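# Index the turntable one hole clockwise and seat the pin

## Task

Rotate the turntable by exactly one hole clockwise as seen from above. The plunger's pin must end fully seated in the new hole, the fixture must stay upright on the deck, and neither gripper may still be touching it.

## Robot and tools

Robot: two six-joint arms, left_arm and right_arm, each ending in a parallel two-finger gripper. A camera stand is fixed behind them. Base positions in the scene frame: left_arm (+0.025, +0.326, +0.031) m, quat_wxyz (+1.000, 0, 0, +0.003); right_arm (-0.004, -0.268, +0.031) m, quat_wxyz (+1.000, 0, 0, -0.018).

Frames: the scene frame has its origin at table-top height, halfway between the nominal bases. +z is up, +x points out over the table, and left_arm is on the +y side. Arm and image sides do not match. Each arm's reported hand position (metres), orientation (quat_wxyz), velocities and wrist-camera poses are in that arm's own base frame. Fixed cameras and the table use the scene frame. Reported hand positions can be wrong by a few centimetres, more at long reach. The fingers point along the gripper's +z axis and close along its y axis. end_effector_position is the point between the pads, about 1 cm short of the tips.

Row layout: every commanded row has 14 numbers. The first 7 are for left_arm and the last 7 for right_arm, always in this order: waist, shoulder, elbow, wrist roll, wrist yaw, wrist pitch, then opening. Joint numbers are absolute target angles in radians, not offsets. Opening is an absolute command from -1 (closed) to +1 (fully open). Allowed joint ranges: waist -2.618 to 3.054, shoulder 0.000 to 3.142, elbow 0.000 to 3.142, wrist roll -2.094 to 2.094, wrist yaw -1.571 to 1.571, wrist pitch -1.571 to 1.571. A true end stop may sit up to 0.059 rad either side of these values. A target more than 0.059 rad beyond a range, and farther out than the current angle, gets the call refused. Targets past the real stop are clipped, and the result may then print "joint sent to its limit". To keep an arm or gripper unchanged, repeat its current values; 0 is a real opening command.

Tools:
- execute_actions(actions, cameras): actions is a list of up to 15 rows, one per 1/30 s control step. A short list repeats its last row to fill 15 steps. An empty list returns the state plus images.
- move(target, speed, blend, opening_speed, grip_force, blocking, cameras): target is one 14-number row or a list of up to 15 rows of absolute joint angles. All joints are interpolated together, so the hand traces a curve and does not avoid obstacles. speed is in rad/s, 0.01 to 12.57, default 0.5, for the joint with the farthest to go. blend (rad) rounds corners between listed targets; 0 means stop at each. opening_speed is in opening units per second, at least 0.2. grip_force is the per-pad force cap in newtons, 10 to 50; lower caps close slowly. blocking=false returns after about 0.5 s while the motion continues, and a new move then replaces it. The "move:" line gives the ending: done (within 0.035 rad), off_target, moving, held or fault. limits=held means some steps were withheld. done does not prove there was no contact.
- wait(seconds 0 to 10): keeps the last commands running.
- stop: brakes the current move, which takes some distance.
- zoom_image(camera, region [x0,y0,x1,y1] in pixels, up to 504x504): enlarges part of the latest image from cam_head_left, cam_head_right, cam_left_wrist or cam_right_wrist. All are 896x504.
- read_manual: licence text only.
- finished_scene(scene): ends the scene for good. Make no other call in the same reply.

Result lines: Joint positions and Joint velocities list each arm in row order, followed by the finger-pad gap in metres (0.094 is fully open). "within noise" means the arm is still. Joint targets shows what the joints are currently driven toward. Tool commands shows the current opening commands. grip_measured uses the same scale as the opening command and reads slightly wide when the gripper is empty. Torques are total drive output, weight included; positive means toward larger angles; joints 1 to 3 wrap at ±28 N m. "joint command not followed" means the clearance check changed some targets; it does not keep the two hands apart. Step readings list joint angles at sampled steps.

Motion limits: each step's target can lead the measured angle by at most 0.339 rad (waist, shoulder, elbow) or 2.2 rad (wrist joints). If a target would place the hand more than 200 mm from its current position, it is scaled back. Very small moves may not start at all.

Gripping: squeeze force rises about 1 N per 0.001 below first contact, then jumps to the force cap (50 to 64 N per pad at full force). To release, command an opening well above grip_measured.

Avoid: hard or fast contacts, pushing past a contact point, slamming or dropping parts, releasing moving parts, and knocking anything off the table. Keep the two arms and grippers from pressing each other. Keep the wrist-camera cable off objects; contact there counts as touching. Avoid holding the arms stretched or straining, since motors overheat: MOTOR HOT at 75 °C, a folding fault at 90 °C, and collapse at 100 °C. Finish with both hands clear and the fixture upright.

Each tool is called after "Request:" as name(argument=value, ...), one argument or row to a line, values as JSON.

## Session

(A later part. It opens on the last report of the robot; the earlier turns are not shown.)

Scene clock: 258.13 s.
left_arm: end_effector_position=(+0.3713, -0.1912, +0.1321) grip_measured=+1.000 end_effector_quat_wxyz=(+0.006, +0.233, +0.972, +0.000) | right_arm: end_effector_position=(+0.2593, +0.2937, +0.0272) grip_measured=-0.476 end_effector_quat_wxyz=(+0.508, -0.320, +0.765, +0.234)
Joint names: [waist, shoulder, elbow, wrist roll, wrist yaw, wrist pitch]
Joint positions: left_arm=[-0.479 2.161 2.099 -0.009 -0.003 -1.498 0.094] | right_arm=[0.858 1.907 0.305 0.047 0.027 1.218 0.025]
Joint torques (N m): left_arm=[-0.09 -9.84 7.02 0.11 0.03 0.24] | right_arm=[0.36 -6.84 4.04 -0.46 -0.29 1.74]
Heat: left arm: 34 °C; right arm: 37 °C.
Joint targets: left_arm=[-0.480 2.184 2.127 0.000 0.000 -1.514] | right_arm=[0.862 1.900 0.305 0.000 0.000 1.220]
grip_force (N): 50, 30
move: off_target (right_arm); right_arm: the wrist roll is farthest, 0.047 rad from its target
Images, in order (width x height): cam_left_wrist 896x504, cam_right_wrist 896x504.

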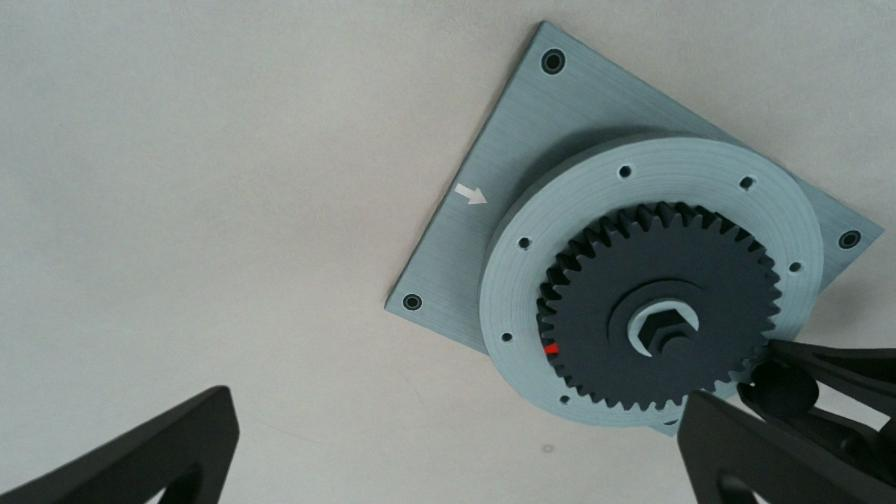

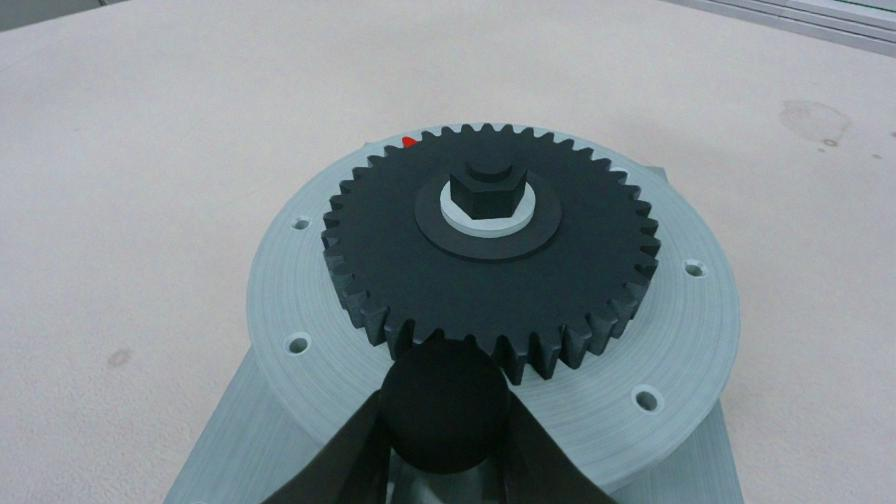

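Request:
move(
  target=[
    [-0.48,2.09,1.855,-1.047,0,-1.345,0.0,0.862,1.9,0.305,0.02,0.01,1.22,-0.9],
    [-0.729,2.09,1.855,-1.047,0,-1.345,0.0,0.862,1.9,0.305,0.02,0.01,1.22,-0.9],
  ],
  speed=0.4,
  cameras=["cam_right_wrist","cam_left_wrist","cam_head_right"],
)

Scene clock: 297.13 s.
left_arm: end_effector_position=(+0.2974, -0.2668, +0.0857) grip_measured=+0.002 end_effector_quat_wxyz=(-0.018, -0.151, +0.988, +0.019) | right_arm: end_effector_position=(+0.2594, +0.2936, +0.0272) grip_measured=-0.481 end_effector_quat_wxyz=(+0.507, -0.316, +0.767, +0.237)
Joint names: [waist, shoulder, elbow, wrist roll, wrist yaw, wrist pitch]
Joint positions: left_arm=[-0.732 2.133 1.868 -1.036 0.003 -1.359 0.047] | right_arm=[0.858 1.907 0.305 0.057 0.028 1.218 0.024]
Joint torques (N m): left_arm=[0.25 -15.91 3.81 -0.11 -0.04 0.47] | right_arm=[0.39 -6.79 4.07 -0.35 -0.18 1.75]
Heat: left arm: 34 °C; right arm: 37 °C.
Joint targets: left_arm=[-0.729 2.090 1.855 -1.047 0.000 -1.345] | right_arm=[0.862 1.900 0.305 0.020 0.010 1.220]
grip_force (N): 50, 30
move: off_target (left_arm, right_arm); left_arm: the shoulder is farthest, 0.043 rad from its target; right_arm: the wrist roll is farthest, 0.037 rad from its target
Images, in order (width x height): cam_head_right 896x504, cam_left_wrist 896x504, cam_right_wrist 896x504.

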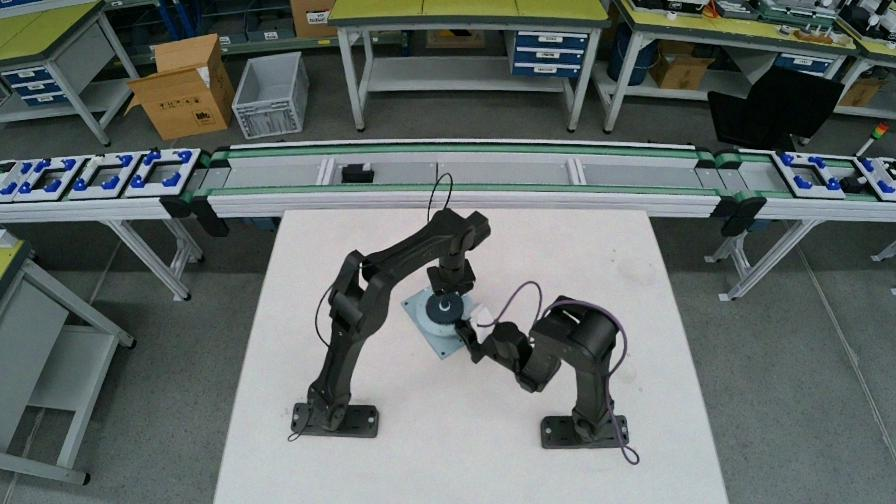

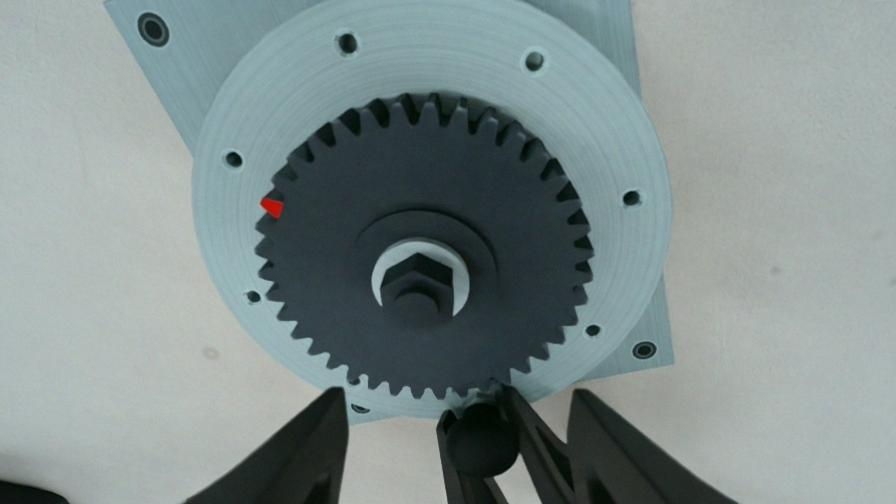

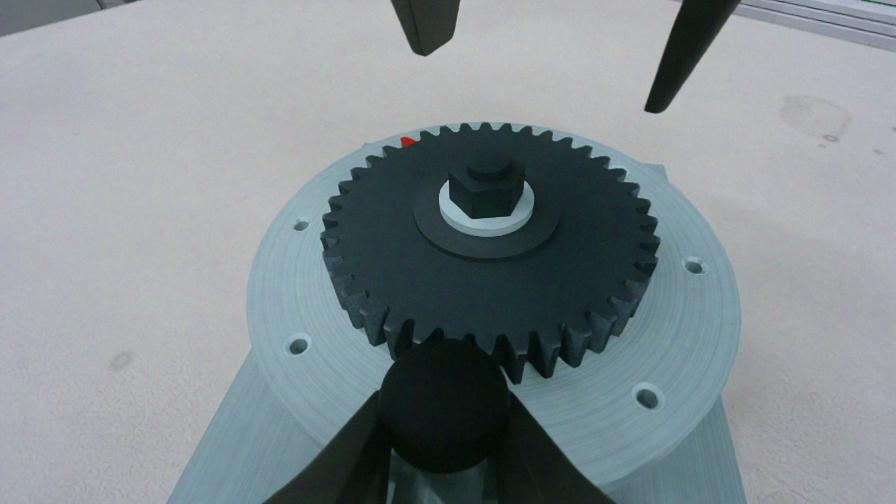

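Request:
move(
  target=[-0.694,2.055,1.643,-1.009,0,-1.125,0.0,0.862,1.9,0.305,0.05,0.02,1.22,-0.9],
  speed=0.2,
  cameras=["cam_right_wrist","cam_left_wrist"],
)

Scene clock: 332.80 s.
left_arm: end_effector_position=(+0.3034, -0.2554, +0.0455) grip_measured=+0.002 end_effector_quat_wxyz=(-0.005, -0.158, +0.987, +0.004) | right_arm: end_effector_position=(+0.2594, +0.2936, +0.0272) grip_measured=-0.487 end_effector_quat_wxyz=(+0.505, -0.311, +0.769, +0.240)
Joint names: [waist, shoulder, elbow, wrist roll, wrist yaw, wrist pitch]
Joint positions: left_arm=[-0.701 2.098 1.656 -1.019 0.003 -1.141 0.047] | right_arm=[0.858 1.907 0.305 0.071 0.028 1.218 0.024]
Joint torques (N m): left_arm=[0.49 -15.62 3.84 0.13 -0.04 0.56] | right_arm=[0.31 -6.79 4.07 -0.2 -0.09 1.75]
Heat: left arm: 35 °C; right arm: 37 °C.
Joint targets: left_arm=[-0.694 2.055 1.643 -1.009 0.000 -1.125] | right_arm=[0.862 1.900 0.305 0.050 0.020 1.220]
grip_force (N): 50, 30
move: off_target (left_arm); left_arm: the shoulder is farthest, 0.043 rad from its target
Images, in order (width x height): cam_left_wrist 896x504, cam_right_wrist 896x504.

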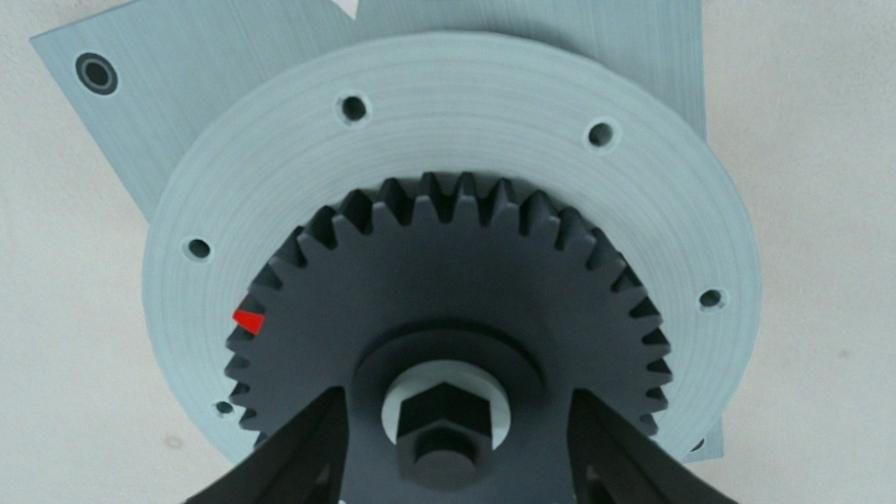

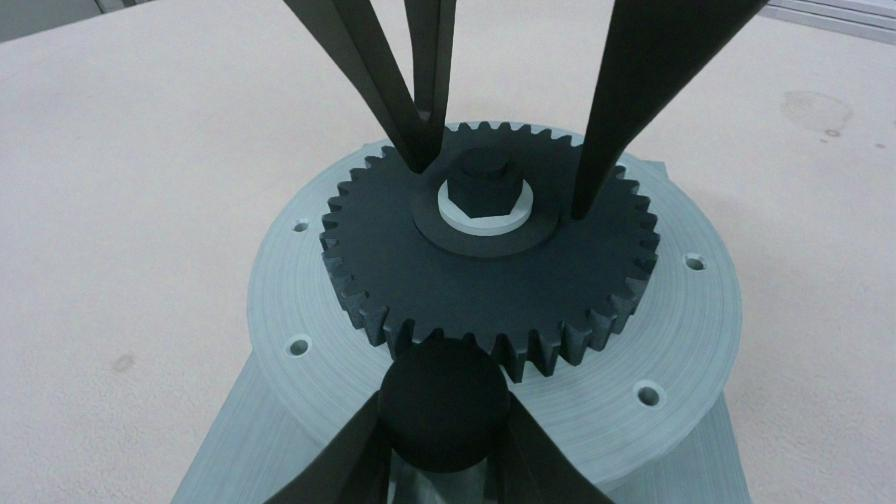

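Request:
move(
  target=[-0.7,2.06,1.645,-1.019,0,-1.13,-1,0.862,1.9,0.305,0.05,0.02,1.22,-0.9],
  opening_speed=0.5,
  cameras=["cam_right_wrist","cam_left_wrist"],
)

Scene clock: 343.10 s.
left_arm: end_effector_position=(+0.3022, -0.2547, +0.0455) grip_measured=-0.622 end_effector_quat_wxyz=(-0.008, -0.158, +0.987, +0.005) | right_arm: end_effector_position=(+0.2594, +0.2936, +0.0272) grip_measured=-0.487 end_effector_quat_wxyz=(+0.505, -0.311, +0.769, +0.240)
Joint names: [waist, shoulder, elbow, wrist roll, wrist yaw, wrist pitch]
Joint positions: left_arm=[-0.701 2.098 1.656 -1.019 0.005 -1.146 0.018] | right_arm=[0.858 1.907 0.305 0.071 0.028 1.218 0.024]
Joint torques (N m): left_arm=[0.01 -15.12 4.01 0.01 -0.05 0.55] | right_arm=[0.42 -6.8 4.07 -0.18 -0.1 1.74]
Heat: left arm: 37 °C; right arm: 37 °C.
Joint targets: left_arm=[-0.700 2.060 1.645 -1.019 0.000 -1.130] | right_arm=[0.862 1.900 0.305 0.050 0.020 1.220]
grip_force (N): 50, 30
move: off_target (left_arm); left_arm: the shoulder is farthest, 0.038 rad from its target
Images, in order (width x height): cam_left_wrist 896x504, cam_right_wrist 896x504.

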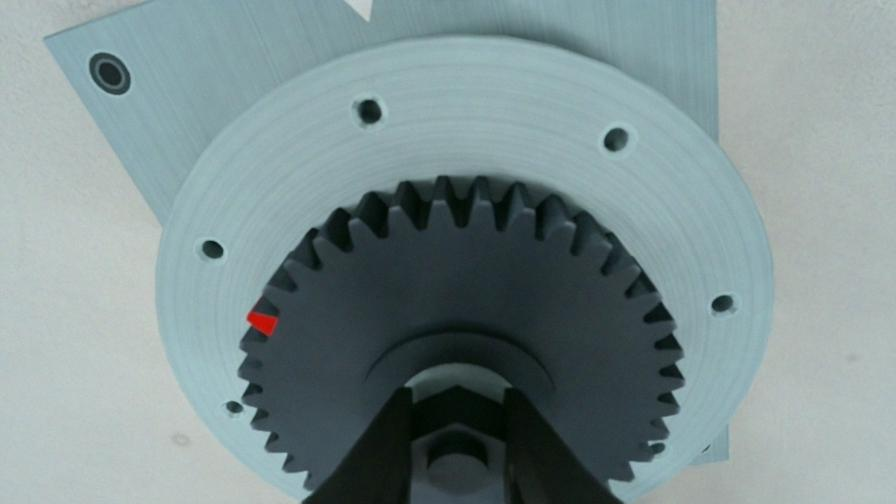

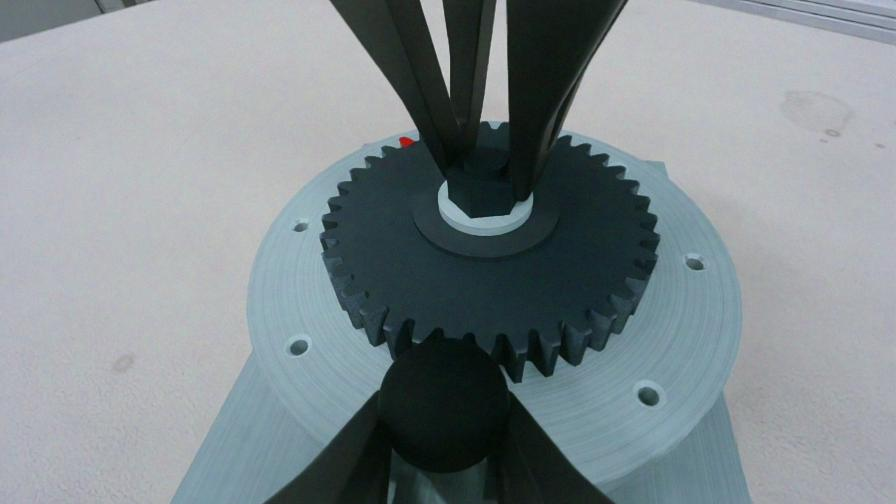

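Request:
move(
  target=[-0.7,2.06,1.645,-1.019,0,-1.13,-1,0.862,1.845,0.305,0.05,0.02,1.22,-0.9],
  speed=0.15,
  cameras=["cam_right_wrist","cam_left_wrist"],
)

Scene clock: 355.03 s.
left_arm: end_effector_position=(+0.3022, -0.2547, +0.0455) grip_measured=-0.622 end_effector_quat_wxyz=(-0.008, -0.158, +0.987, +0.005) | right_arm: end_effector_position=(+0.2587, +0.2928, +0.0277) grip_measured=-0.496 end_effector_quat_wxyz=(+0.501, -0.309, +0.772, +0.239)
Joint names: [waist, shoulder, elbow, wrist roll, wrist yaw, wrist pitch]
Joint positions: left_arm=[-0.701 2.098 1.656 -1.019 0.005 -1.146 0.018] | right_arm=[0.858 1.886 0.305 0.076 0.028 1.186 0.024]
Joint torques (N m): left_arm=[0.03 -15.1 4 0.01 -0.04 0.55] | right_arm=[0.34 -9.57 4.19 -0.22 -0.09 2.03]
Heat: left arm: 38 °C; right arm: 38 °C.
Joint targets: left_arm=[-0.700 2.060 1.645 -1.019 0.000 -1.130] | right_arm=[0.862 1.845 0.305 0.050 0.020 1.220]
grip_force (N): 50, 30
move: off_target (left_arm, right_arm); left_arm: the shoulder is farthest, 0.038 rad from its target; right_arm: the shoulder is farthest, 0.041 rad from its target
Images, in order (width x height): cam_left_wrist 896x504, cam_right_wrist 896x504.

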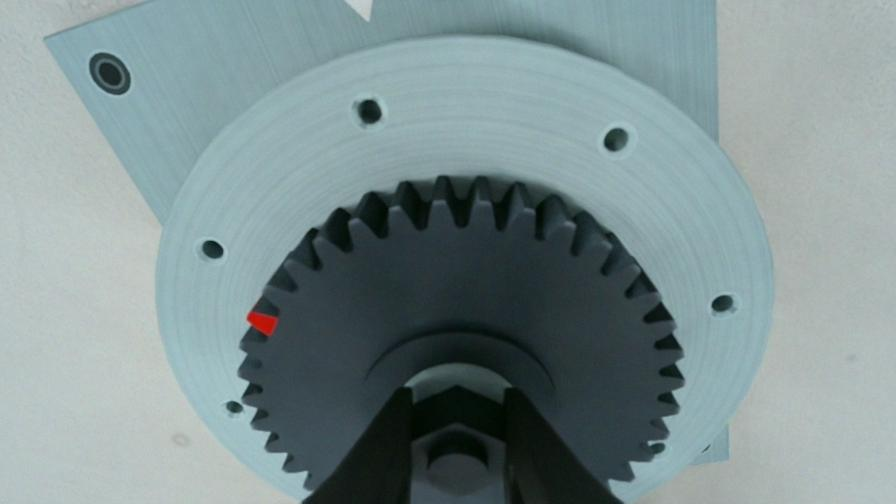

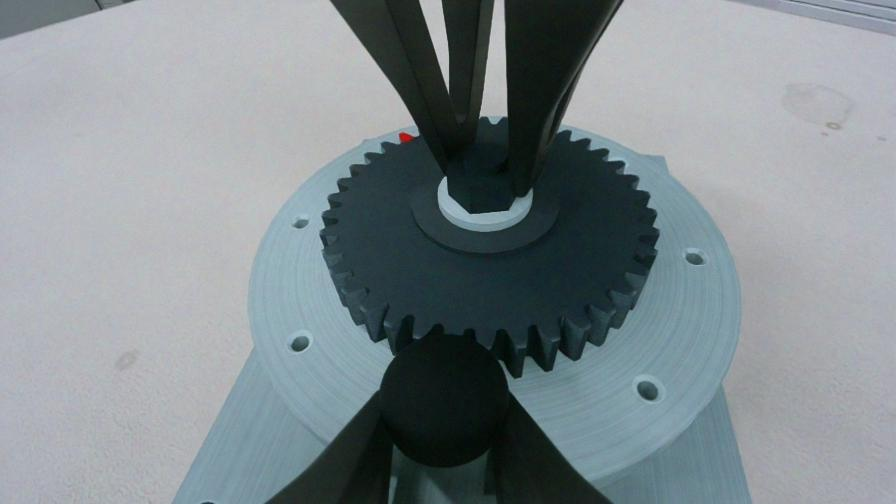

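Request:
move(
  target=[-0.7,2.06,1.645,-1.019,0,-1.13,-1,0.862,1.80,0.305,0.05,0.02,1.25,-0.9],
  speed=0.15,
  cameras=["cam_right_wrist","cam_left_wrist"],
)

Scene clock: 363.70 s.
left_arm: end_effector_position=(+0.3022, -0.2548, +0.0455) grip_measured=-0.622 end_effector_quat_wxyz=(-0.008, -0.165, +0.986, +0.005) | right_arm: end_effector_position=(+0.2580, +0.2894, +0.0282) grip_measured=-0.551 end_effector_quat_wxyz=(+0.496, -0.305, +0.778, +0.235)
Joint names: [waist, shoulder, elbow, wrist roll, wrist yaw, wrist pitch]
Joint positions: left_arm=[-0.701 2.098 1.656 -1.031 0.005 -1.146 0.018] | right_arm=[0.858 1.855 0.3 0.085 0.037 1.144 0.021]
Joint torques (N m): left_arm=[-0.01 -15.12 4.01 0.16 -0.05 0.56] | right_arm=[0.36 -10.44 4.79 -0.32 -0.19 2.68]
Heat: left arm: 38 °C; right arm: 40 °C.
Joint targets: left_arm=[-0.700 2.060 1.645 -1.019 0.000 -1.130] | right_arm=[0.862 1.800 0.305 0.050 0.020 1.250]
grip_force (N): 50, 30
move: off_target (left_arm, right_arm); left_arm: the shoulder is farthest, 0.038 rad from its target; right_arm: the wrist pitch is farthest, 0.106 rad from its target
Images, in order (width x height): cam_left_wrist 896x504, cam_right_wrist 896x504.

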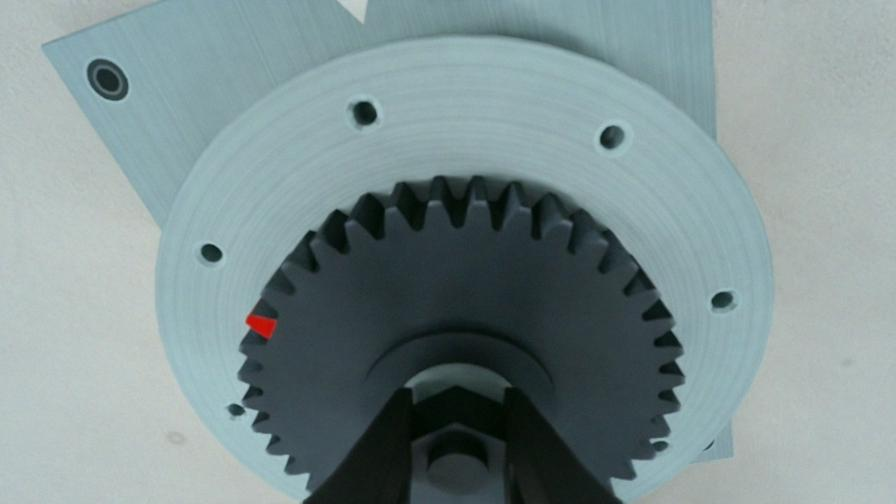

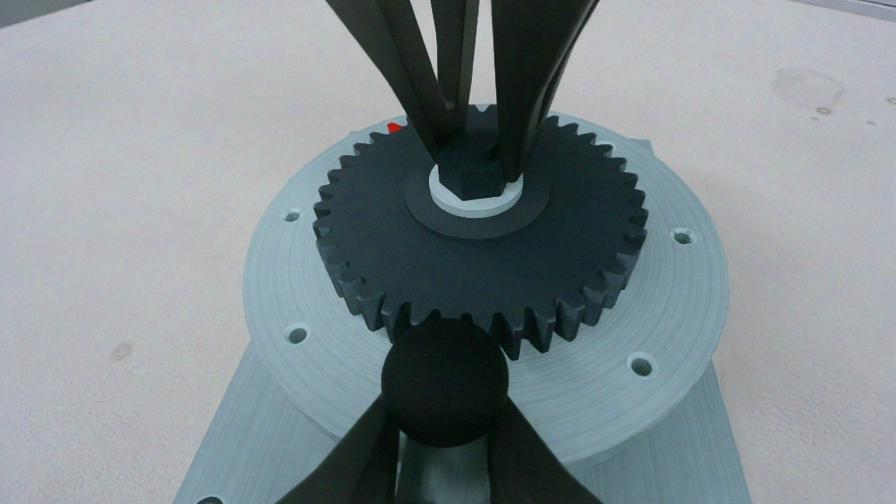

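Request:
move(
  target=[
    [-0.7,2.06,1.645,-1.03,0,-1.13,-1,0.862,1.89,0.305,0.05,0.02,1.21,-0.9],
    [-0.7,2.06,1.645,-1.03,0,-1.13,-1,0.862,1.89,0.305,0.05,0.02,1.21,0.2],
    [-0.7,2.06,1.645,-1.03,0,-1.13,-1,0.862,1.835,0.342,0,0,1.09,0.2],
  ],
  speed=0.25,
  cameras=["cam_right_wrist","cam_left_wrist"],
)

Scene clock: 390.93 s.
left_arm: end_effector_position=(+0.3022, -0.2548, +0.0455) grip_measured=-0.622 end_effector_quat_wxyz=(-0.008, -0.168, +0.986, +0.005) | right_arm: end_effector_position=(+0.2577, +0.2969, +0.0257) grip_measured=+0.198 end_effector_quat_wxyz=(+0.493, -0.344, +0.767, +0.224)
Joint names: [waist, shoulder, elbow, wrist roll, wrist yaw, wrist pitch]
Joint positions: left_arm=[-0.701 2.098 1.656 -1.038 0.005 -1.146 0.018] | right_arm=[0.858 1.859 0.329 0.008 0.009 1.105 0.056]
Joint torques (N m): left_arm=[-0.02 -15.12 4 0.1 -0.04 0.55] | right_arm=[0.38 -8.25 5.86 -0.05 -0.11 1.58]
Heat: left arm: 39 °C; right arm: 44 °C.
Joint targets: left_arm=[-0.700 2.060 1.645 -1.030 0.000 -1.130] | right_arm=[0.862 1.835 0.342 0.000 0.000 1.090]
grip_force (N): 50, 30
move: off_target (left_arm); target 2's new numbers were sent with right_arm's wrist pitch 0.038 rad from that target; left_arm: the shoulder is farthest, 0.038 rad from its target
Images, in order (width x height): cam_left_wrist 896x504, cam_right_wrist 896x504.

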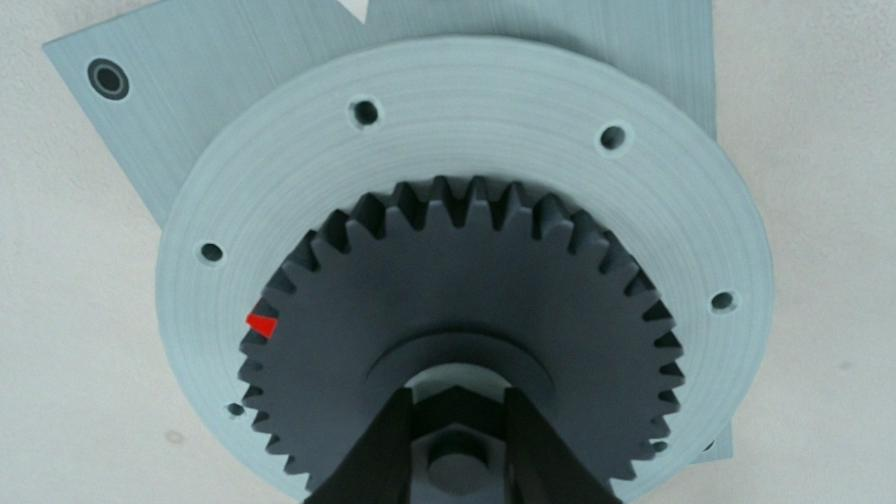

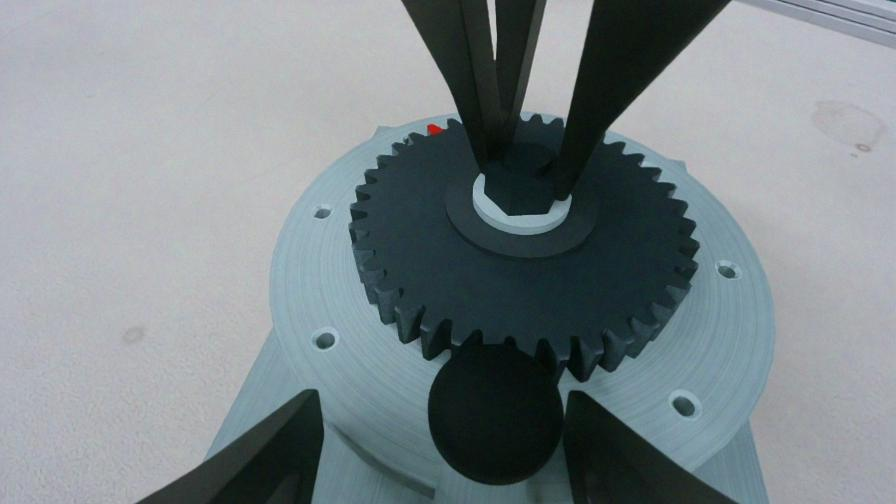

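Request:
move(
  target=[
    [-0.7,2.06,1.645,-1.03,0,-1.13,-1,0.826,1.835,0.342,0,0,1.09,0.2],
    [-0.7,2.06,1.645,-1.03,0,-1.13,-1,0.826,1.85,0.368,0,0,1.073,0.2],
  ],
  speed=0.25,
  grip_force=50,
  cameras=["cam_right_wrist"],
)

Scene clock: 409.60 s.
left_arm: end_effector_position=(+0.3022, -0.2548, +0.0455) grip_measured=-0.622 end_effector_quat_wxyz=(-0.008, -0.168, +0.986, +0.005) | right_arm: end_effector_position=(+0.2694, +0.2963, +0.0291) grip_measured=+0.198 end_effector_quat_wxyz=(+0.498, -0.335, +0.769, +0.219)
Joint names: [waist, shoulder, elbow, wrist roll, wrist yaw, wrist pitch]
Joint positions: left_arm=[-0.701 2.098 1.656 -1.038 0.005 -1.146 0.018] | right_arm=[0.834 1.859 0.356 0.008 0.008 1.084 0.056]
Joint torques (N m): left_arm=[-0.01 -15.13 4 0.11 -0.06 0.56] | right_arm=[-0.81 -7.12 5.86 -0.07 -0.1 1.62]
Heat: left arm: 40 °C; right arm: 40 °C.
Joint targets: left_arm=[-0.700 2.060 1.645 -1.030 0.000 -1.130] | right_arm=[0.826 1.850 0.368 0.000 0.000 1.073]
move: off_target (left_arm); left_arm: the shoulder is farthest, 0.038 rad from its target
Images, in order (width x height): cam_right_wrist 896x504.

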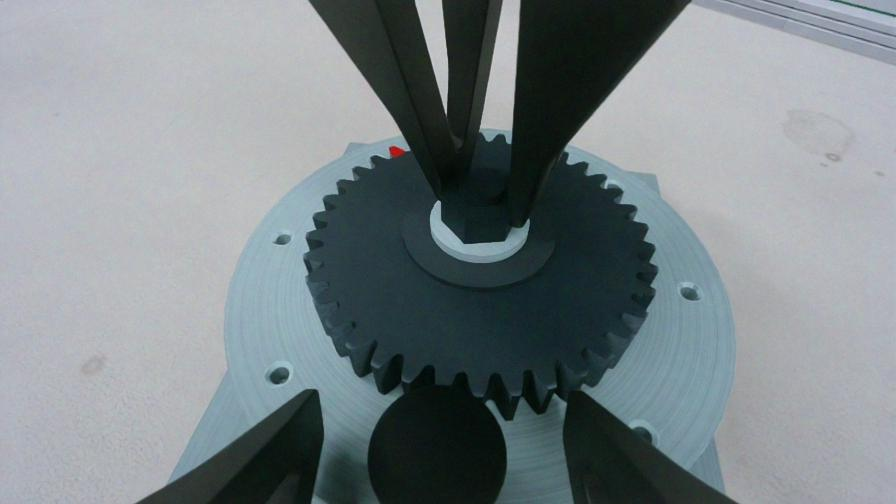

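Request:
move(
  target=[-0.7,2.06,1.645,-1.038,0,-1.13,-1,0.832,1.85,0.362,0,0,1.078,-1],
  opening_speed=0.7,
  cameras=["cam_right_wrist"],
)

Scene clock: 417.07 s.
left_arm: end_effector_position=(+0.3022, -0.2548, +0.0455) grip_measured=-0.622 end_effector_quat_wxyz=(-0.008, -0.170, +0.985, +0.005) | right_arm: end_effector_position=(+0.2690, +0.2957, +0.0278) grip_measured=-0.472 end_effector_quat_wxyz=(+0.496, -0.335, +0.771, +0.218)
Joint names: [waist, shoulder, elbow, wrist roll, wrist yaw, wrist pitch]
Joint positions: left_arm=[-0.701 2.098 1.656 -1.041 0.005 -1.146 0.018] | right_arm=[0.834 1.859 0.356 0.008 0.008 1.078 0.025]
Joint torques (N m): left_arm=[-0.01 -15.15 4.01 0.06 -0.04 0.56] | right_arm=[-0.2 -7.13 5.27 -0.06 -0.1 1.71]
Heat: left arm: 40 °C; right arm: 40 °C.
Joint targets: left_arm=[-0.700 2.060 1.645 -1.038 0.000 -1.130] | right_arm=[0.832 1.850 0.362 0.000 0.000 1.078]
move: off_target (left_arm); left_arm: the shoulder is farthest, 0.038 rad from its target
Images, in order (width x height): cam_right_wrist 896x504.

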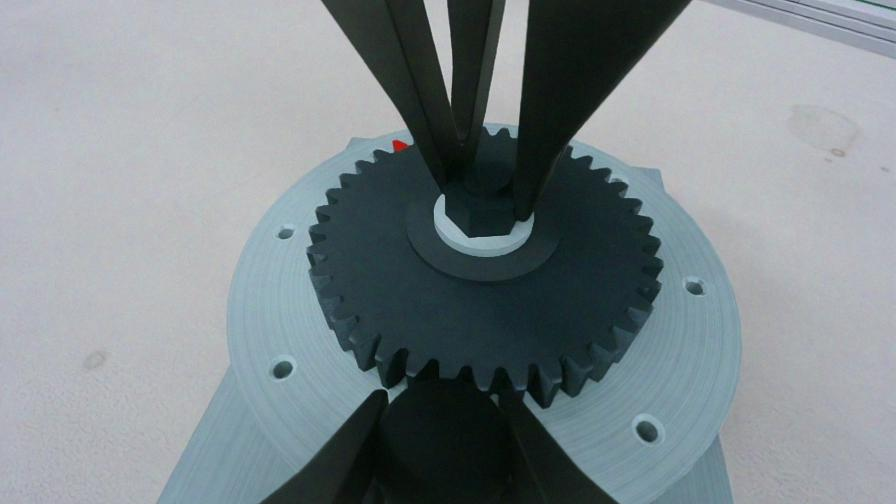

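Request:
move(
  target=[-0.7,2.06,1.645,-1.038,0,-1.13,-1,0.832,1.765,0.368,0,0,1.04,-1],
  speed=0.15,
  cameras=["cam_right_wrist","cam_left_wrist"],
)

Scene clock: 425.10 s.
left_arm: end_effector_position=(+0.3021, -0.2549, +0.0455) grip_measured=-0.622 end_effector_quat_wxyz=(-0.008, -0.170, +0.985, +0.005) | right_arm: end_effector_position=(+0.2680, +0.2946, +0.0285) grip_measured=-0.472 end_effector_quat_wxyz=(+0.485, -0.339, +0.778, +0.213)
Joint names: [waist, shoulder, elbow, wrist roll, wrist yaw, wrist pitch]
Joint positions: left_arm=[-0.701 2.098 1.656 -1.042 0.006 -1.146 0.018] | right_arm=[0.834 1.816 0.366 0.008 0.008 0.996 0.025]
Joint torques (N m): left_arm=[0.05 -15.15 4.03 0.06 -0.06 0.55] | right_arm=[-0.24 -10.39 5.22 -0.05 -0.11 2.09]
Heat: left arm: 40 °C; right arm: 40 °C.
Joint targets: left_arm=[-0.700 2.060 1.645 -1.038 0.000 -1.130] | right_arm=[0.832 1.765 0.368 0.000 0.000 1.040]
move: off_target (left_arm, right_arm); left_arm: the shoulder is farthest, 0.038 rad from its target; right_arm: the shoulder is farthest, 0.051 rad from its target
Images, in order (width x height): cam_left_wrist 896x504, cam_right_wrist 896x504.

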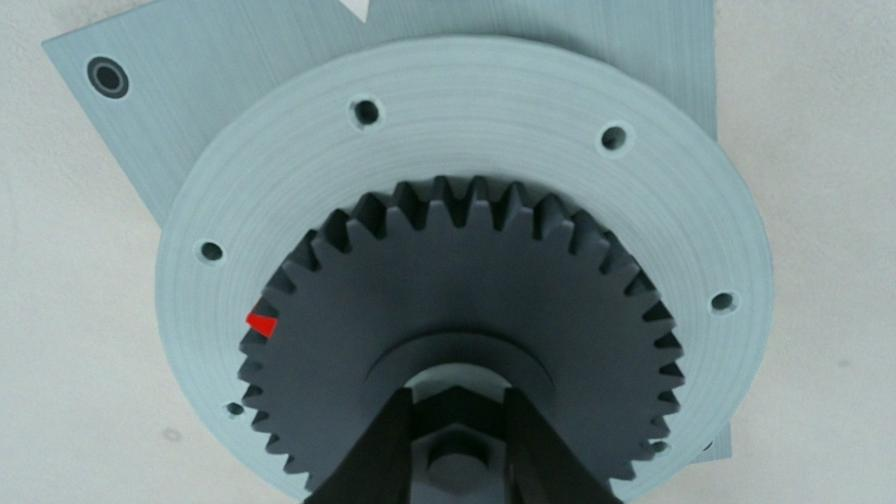

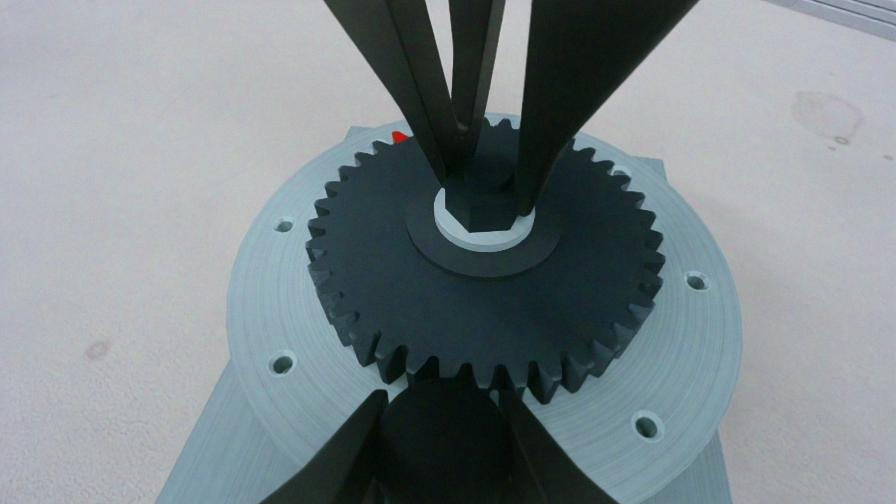

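Request:
move(
  target=[-0.7,2.06,1.645,-1.038,0,-1.13,-1,0.832,1.715,0.372,0,0,1.04,-1],
  speed=0.15,
  cameras=["cam_right_wrist","cam_left_wrist"],
)

Scene clock: 433.13 s.
left_arm: end_effector_position=(+0.3016, -0.2555, +0.0455) grip_measured=-0.622 end_effector_quat_wxyz=(-0.010, -0.170, +0.985, +0.004) | right_arm: end_effector_position=(+0.2660, +0.2923, +0.0294) grip_measured=-0.472 end_effector_quat_wxyz=(+0.477, -0.341, +0.783, +0.210)
Joint names: [waist, shoulder, elbow, wrist roll, wrist yaw, wrist pitch]
Joint positions: left_arm=[-0.701 2.098 1.656 -1.043 0.01 -1.146 0.018] | right_arm=[0.834 1.781 0.366 0.008 0.008 0.941 0.025]
Joint torques (N m): left_arm=[0.03 -15.13 3.99 0.07 -0.1 0.56] | right_arm=[-0.28 -11.52 5.75 -0.05 -0.1 2.57]
Heat: left arm: 40 °C; right arm: 41 °C.
Joint targets: left_arm=[-0.700 2.060 1.645 -1.038 0.000 -1.130] | right_arm=[0.832 1.715 0.372 0.000 0.000 1.040]
move: off_target (left_arm, right_arm); left_arm: the shoulder is farthest, 0.038 rad from its target; right_arm: the wrist pitch is farthest, 0.099 rad from its target
Images, in order (width x height): cam_left_wrist 896x504, cam_right_wrist 896x504.

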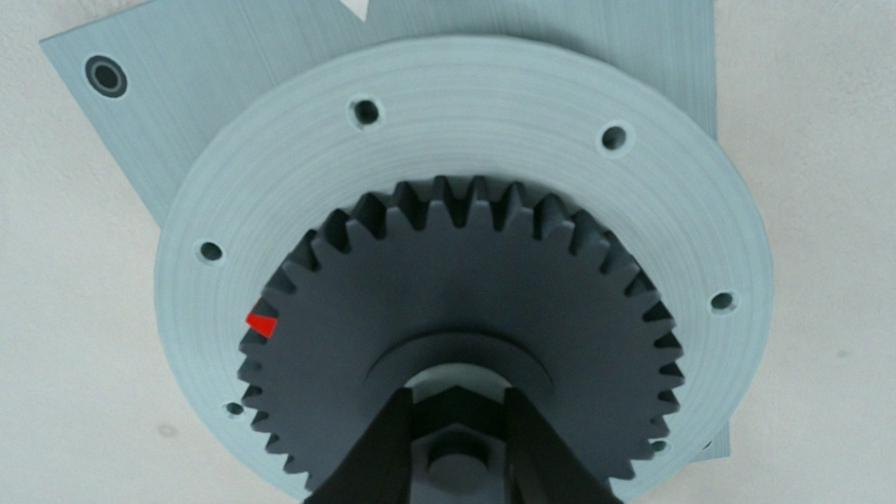

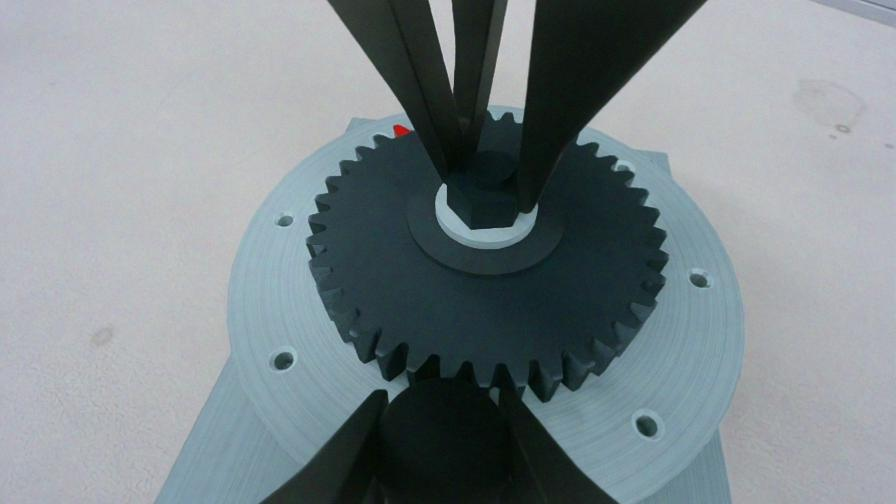

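Request:
move(
  target=[-0.7,2.06,1.645,-1.038,0,-1.13,-1,0.832,1.715,0.385,0,0,1.22,-1],
  speed=0.15,
  cameras=["cam_right_wrist","cam_left_wrist"],
)

Scene clock: 440.27 s.
left_arm: end_effector_position=(+0.3016, -0.2555, +0.0455) grip_measured=-0.622 end_effector_quat_wxyz=(-0.010, -0.170, +0.985, +0.004) | right_arm: end_effector_position=(+0.2671, +0.2936, +0.0353) grip_measured=-0.472 end_effector_quat_wxyz=(+0.488, -0.338, +0.776, +0.214)
Joint names: [waist, shoulder, elbow, wrist roll, wrist yaw, wrist pitch]
Joint positions: left_arm=[-0.701 2.098 1.656 -1.043 0.01 -1.146 0.018] | right_arm=[0.834 1.781 0.36 0.007 0.008 0.975 0.025]
Joint torques (N m): left_arm=[0.01 -15.13 4 0.08 -0.11 0.56] | right_arm=[-0.28 -11.38 7.72 -0.06 -0.11 3.9]
Heat: left arm: 40 °C; right arm: 44 °C.
Joint targets: left_arm=[-0.700 2.060 1.645 -1.038 0.000 -1.130] | right_arm=[0.832 1.715 0.385 0.000 0.000 1.220]
move: off_target (left_arm, right_arm); left_arm: the shoulder is farthest, 0.038 rad from its target; right_arm: the wrist pitch is farthest, 0.245 rad from its target
Images, in order (width x height): cam_left_wrist 896x504, cam_right_wrist 896x504.

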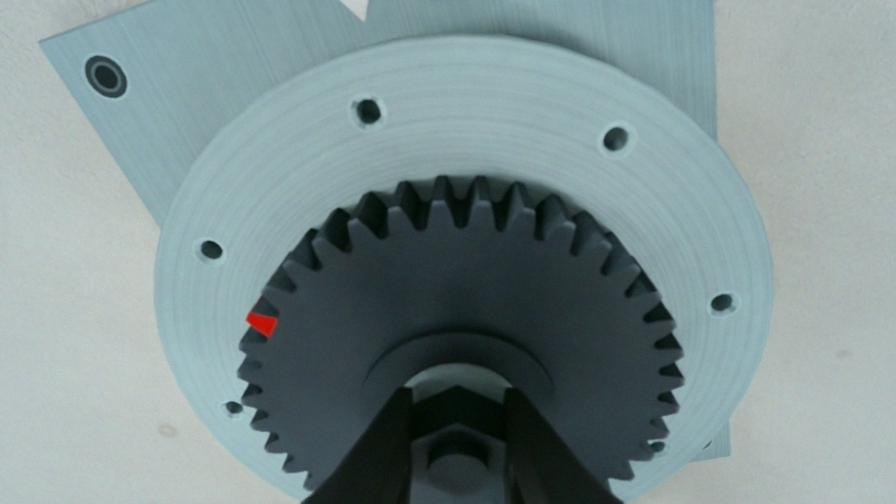

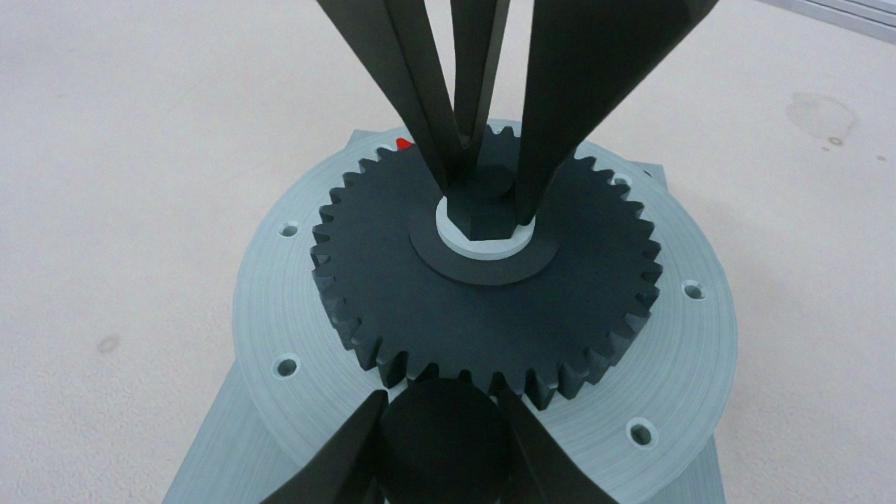

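Request:
move(
  target=[
    [-0.7,2.06,1.645,-1.038,0,-1.13,-1,0.832,1.70,0.39,0,0,1.30,-1],
    [-0.7,2.06,1.645,-0.9,0,-1.13,-1,0.832,1.70,0.39,0,0,1.30,-1],
  ],
  speed=0.2,
  cameras=["cam_right_wrist","cam_left_wrist"],
)

Scene clock: 447.07 s.
left_arm: end_effector_position=(+0.3017, -0.2560, +0.0455) grip_measured=-0.622 end_effector_quat_wxyz=(-0.010, -0.108, +0.994, +0.002) | right_arm: end_effector_position=(+0.2674, +0.2940, +0.0379) grip_measured=-0.472 end_effector_quat_wxyz=(+0.493, -0.336, +0.772, +0.217)
Joint names: [waist, shoulder, elbow, wrist roll, wrist yaw, wrist pitch]
Joint positions: left_arm=[-0.701 2.098 1.656 -0.917 0.012 -1.145 0.018] | right_arm=[0.834 1.781 0.355 0.007 0.008 0.992 0.025]
Joint torques (N m): left_arm=[0.02 -15.1 4.03 0.17 -0.11 0.54] | right_arm=[-0.24 -12.55 8.54 -0.06 -0.09 4.5]
Heat: left arm: 40 °C; right arm: 49 °C.
Joint targets: left_arm=[-0.700 2.060 1.645 -0.900 0.000 -1.130] | right_arm=[0.832 1.700 0.390 0.000 0.000 1.300]
move: off_target (left_arm, right_arm); left_arm: the shoulder is farthest, 0.038 rad from its target; right_arm: the wrist pitch is farthest, 0.308 rad from its target
Images, in order (width x height): cam_left_wrist 896x504, cam_right_wrist 896x504.

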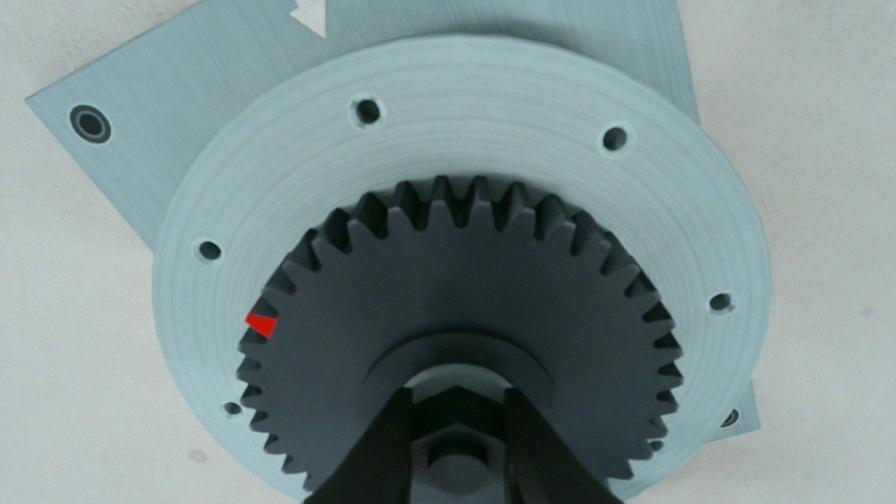

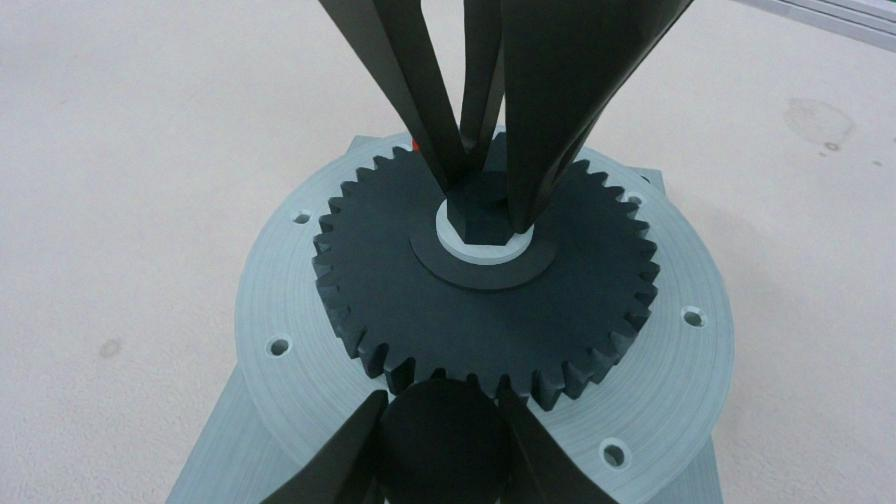

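Request:
move(
  target=[
    [-0.7,2.06,1.645,-0.6,0,-1.13,-1,0.832,1.70,0.39,0,0,1.30,-1],
    [-0.7,2.06,1.645,-0.6,0,-1.13,-1,0.832,1.79,0.37,0,0,1.05,-1],
    [-0.7,2.06,1.645,-0.6,0,-1.13,-1,0.832,1.79,0.37,0,0,1.05,0.1],
    [-0.7,2.06,1.645,-0.35,0,-1.13,-1,0.832,1.79,0.37,0,0,1.05,0.1],
  ],
  speed=0.35,
  cameras=["cam_right_wrist","cam_left_wrist"],
)

Scene clock: 461.67 s.
left_arm: end_effector_position=(+0.3033, -0.2591, +0.0455) grip_measured=-0.622 end_effector_quat_wxyz=(-0.006, +0.155, +0.988, -0.006) | right_arm: end_effector_position=(+0.2704, +0.2972, +0.0472) grip_measured=+0.098 end_effector_quat_wxyz=(+0.510, -0.331, +0.762, +0.224)
Joint names: [waist, shoulder, elbow, wrist roll, wrist yaw, wrist pitch]
Joint positions: left_arm=[-0.702 2.098 1.656 -0.39 0.017 -1.132 0.018] | right_arm=[0.834 1.785 0.355 0.007 0.008 1.04 0.052]
Joint torques (N m): left_arm=[0.12 -15.17 4.04 0.47 -0.15 0.42] | right_arm=[-0.23 -5.75 6.54 -0.04 -0.1 1.81]
Heat: left arm: 41 °C; right arm: 54 °C.
Joint targets: left_arm=[-0.700 2.060 1.645 -0.350 0.000 -1.130] | right_arm=[0.832 1.790 0.370 0.000 0.000 1.050]
move: off_target (left_arm); target 3's new numbers were sent with right_arm's wrist pitch 0.074 rad from that target; left_arm: the wrist roll is farthest, 0.040 rad from its target
Images, in order (width x height): cam_left_wrist 896x504, cam_right_wrist 896x504.

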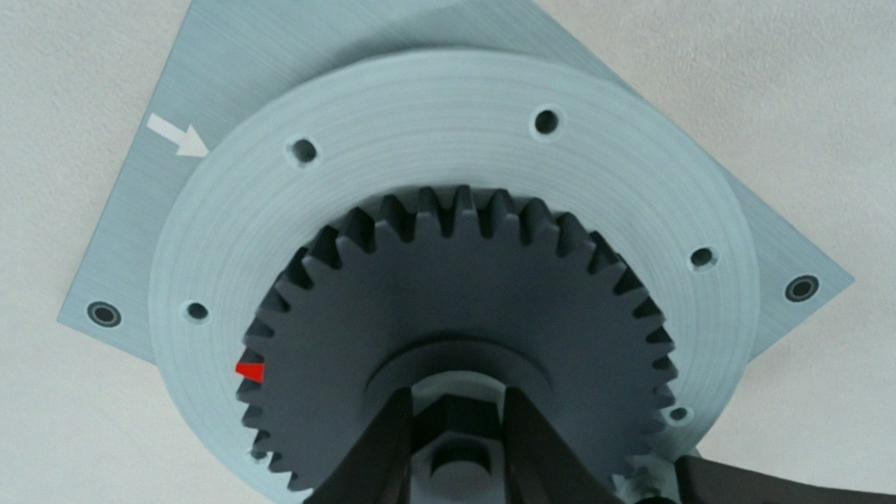

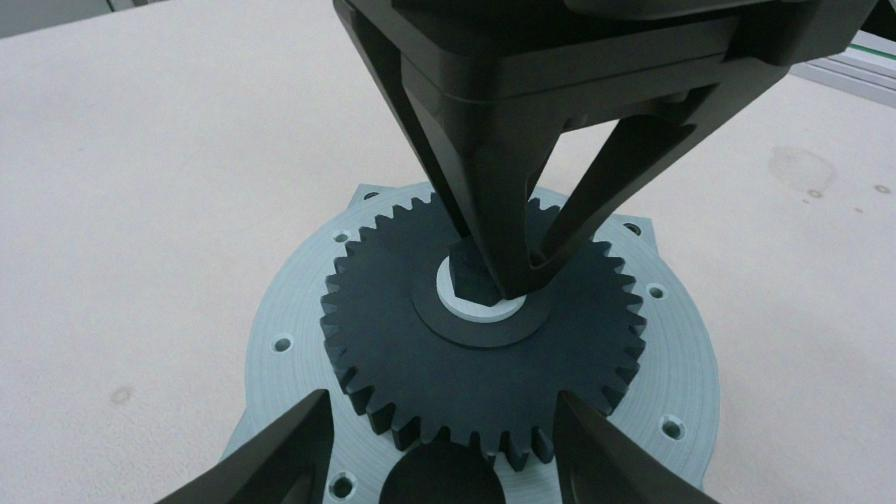

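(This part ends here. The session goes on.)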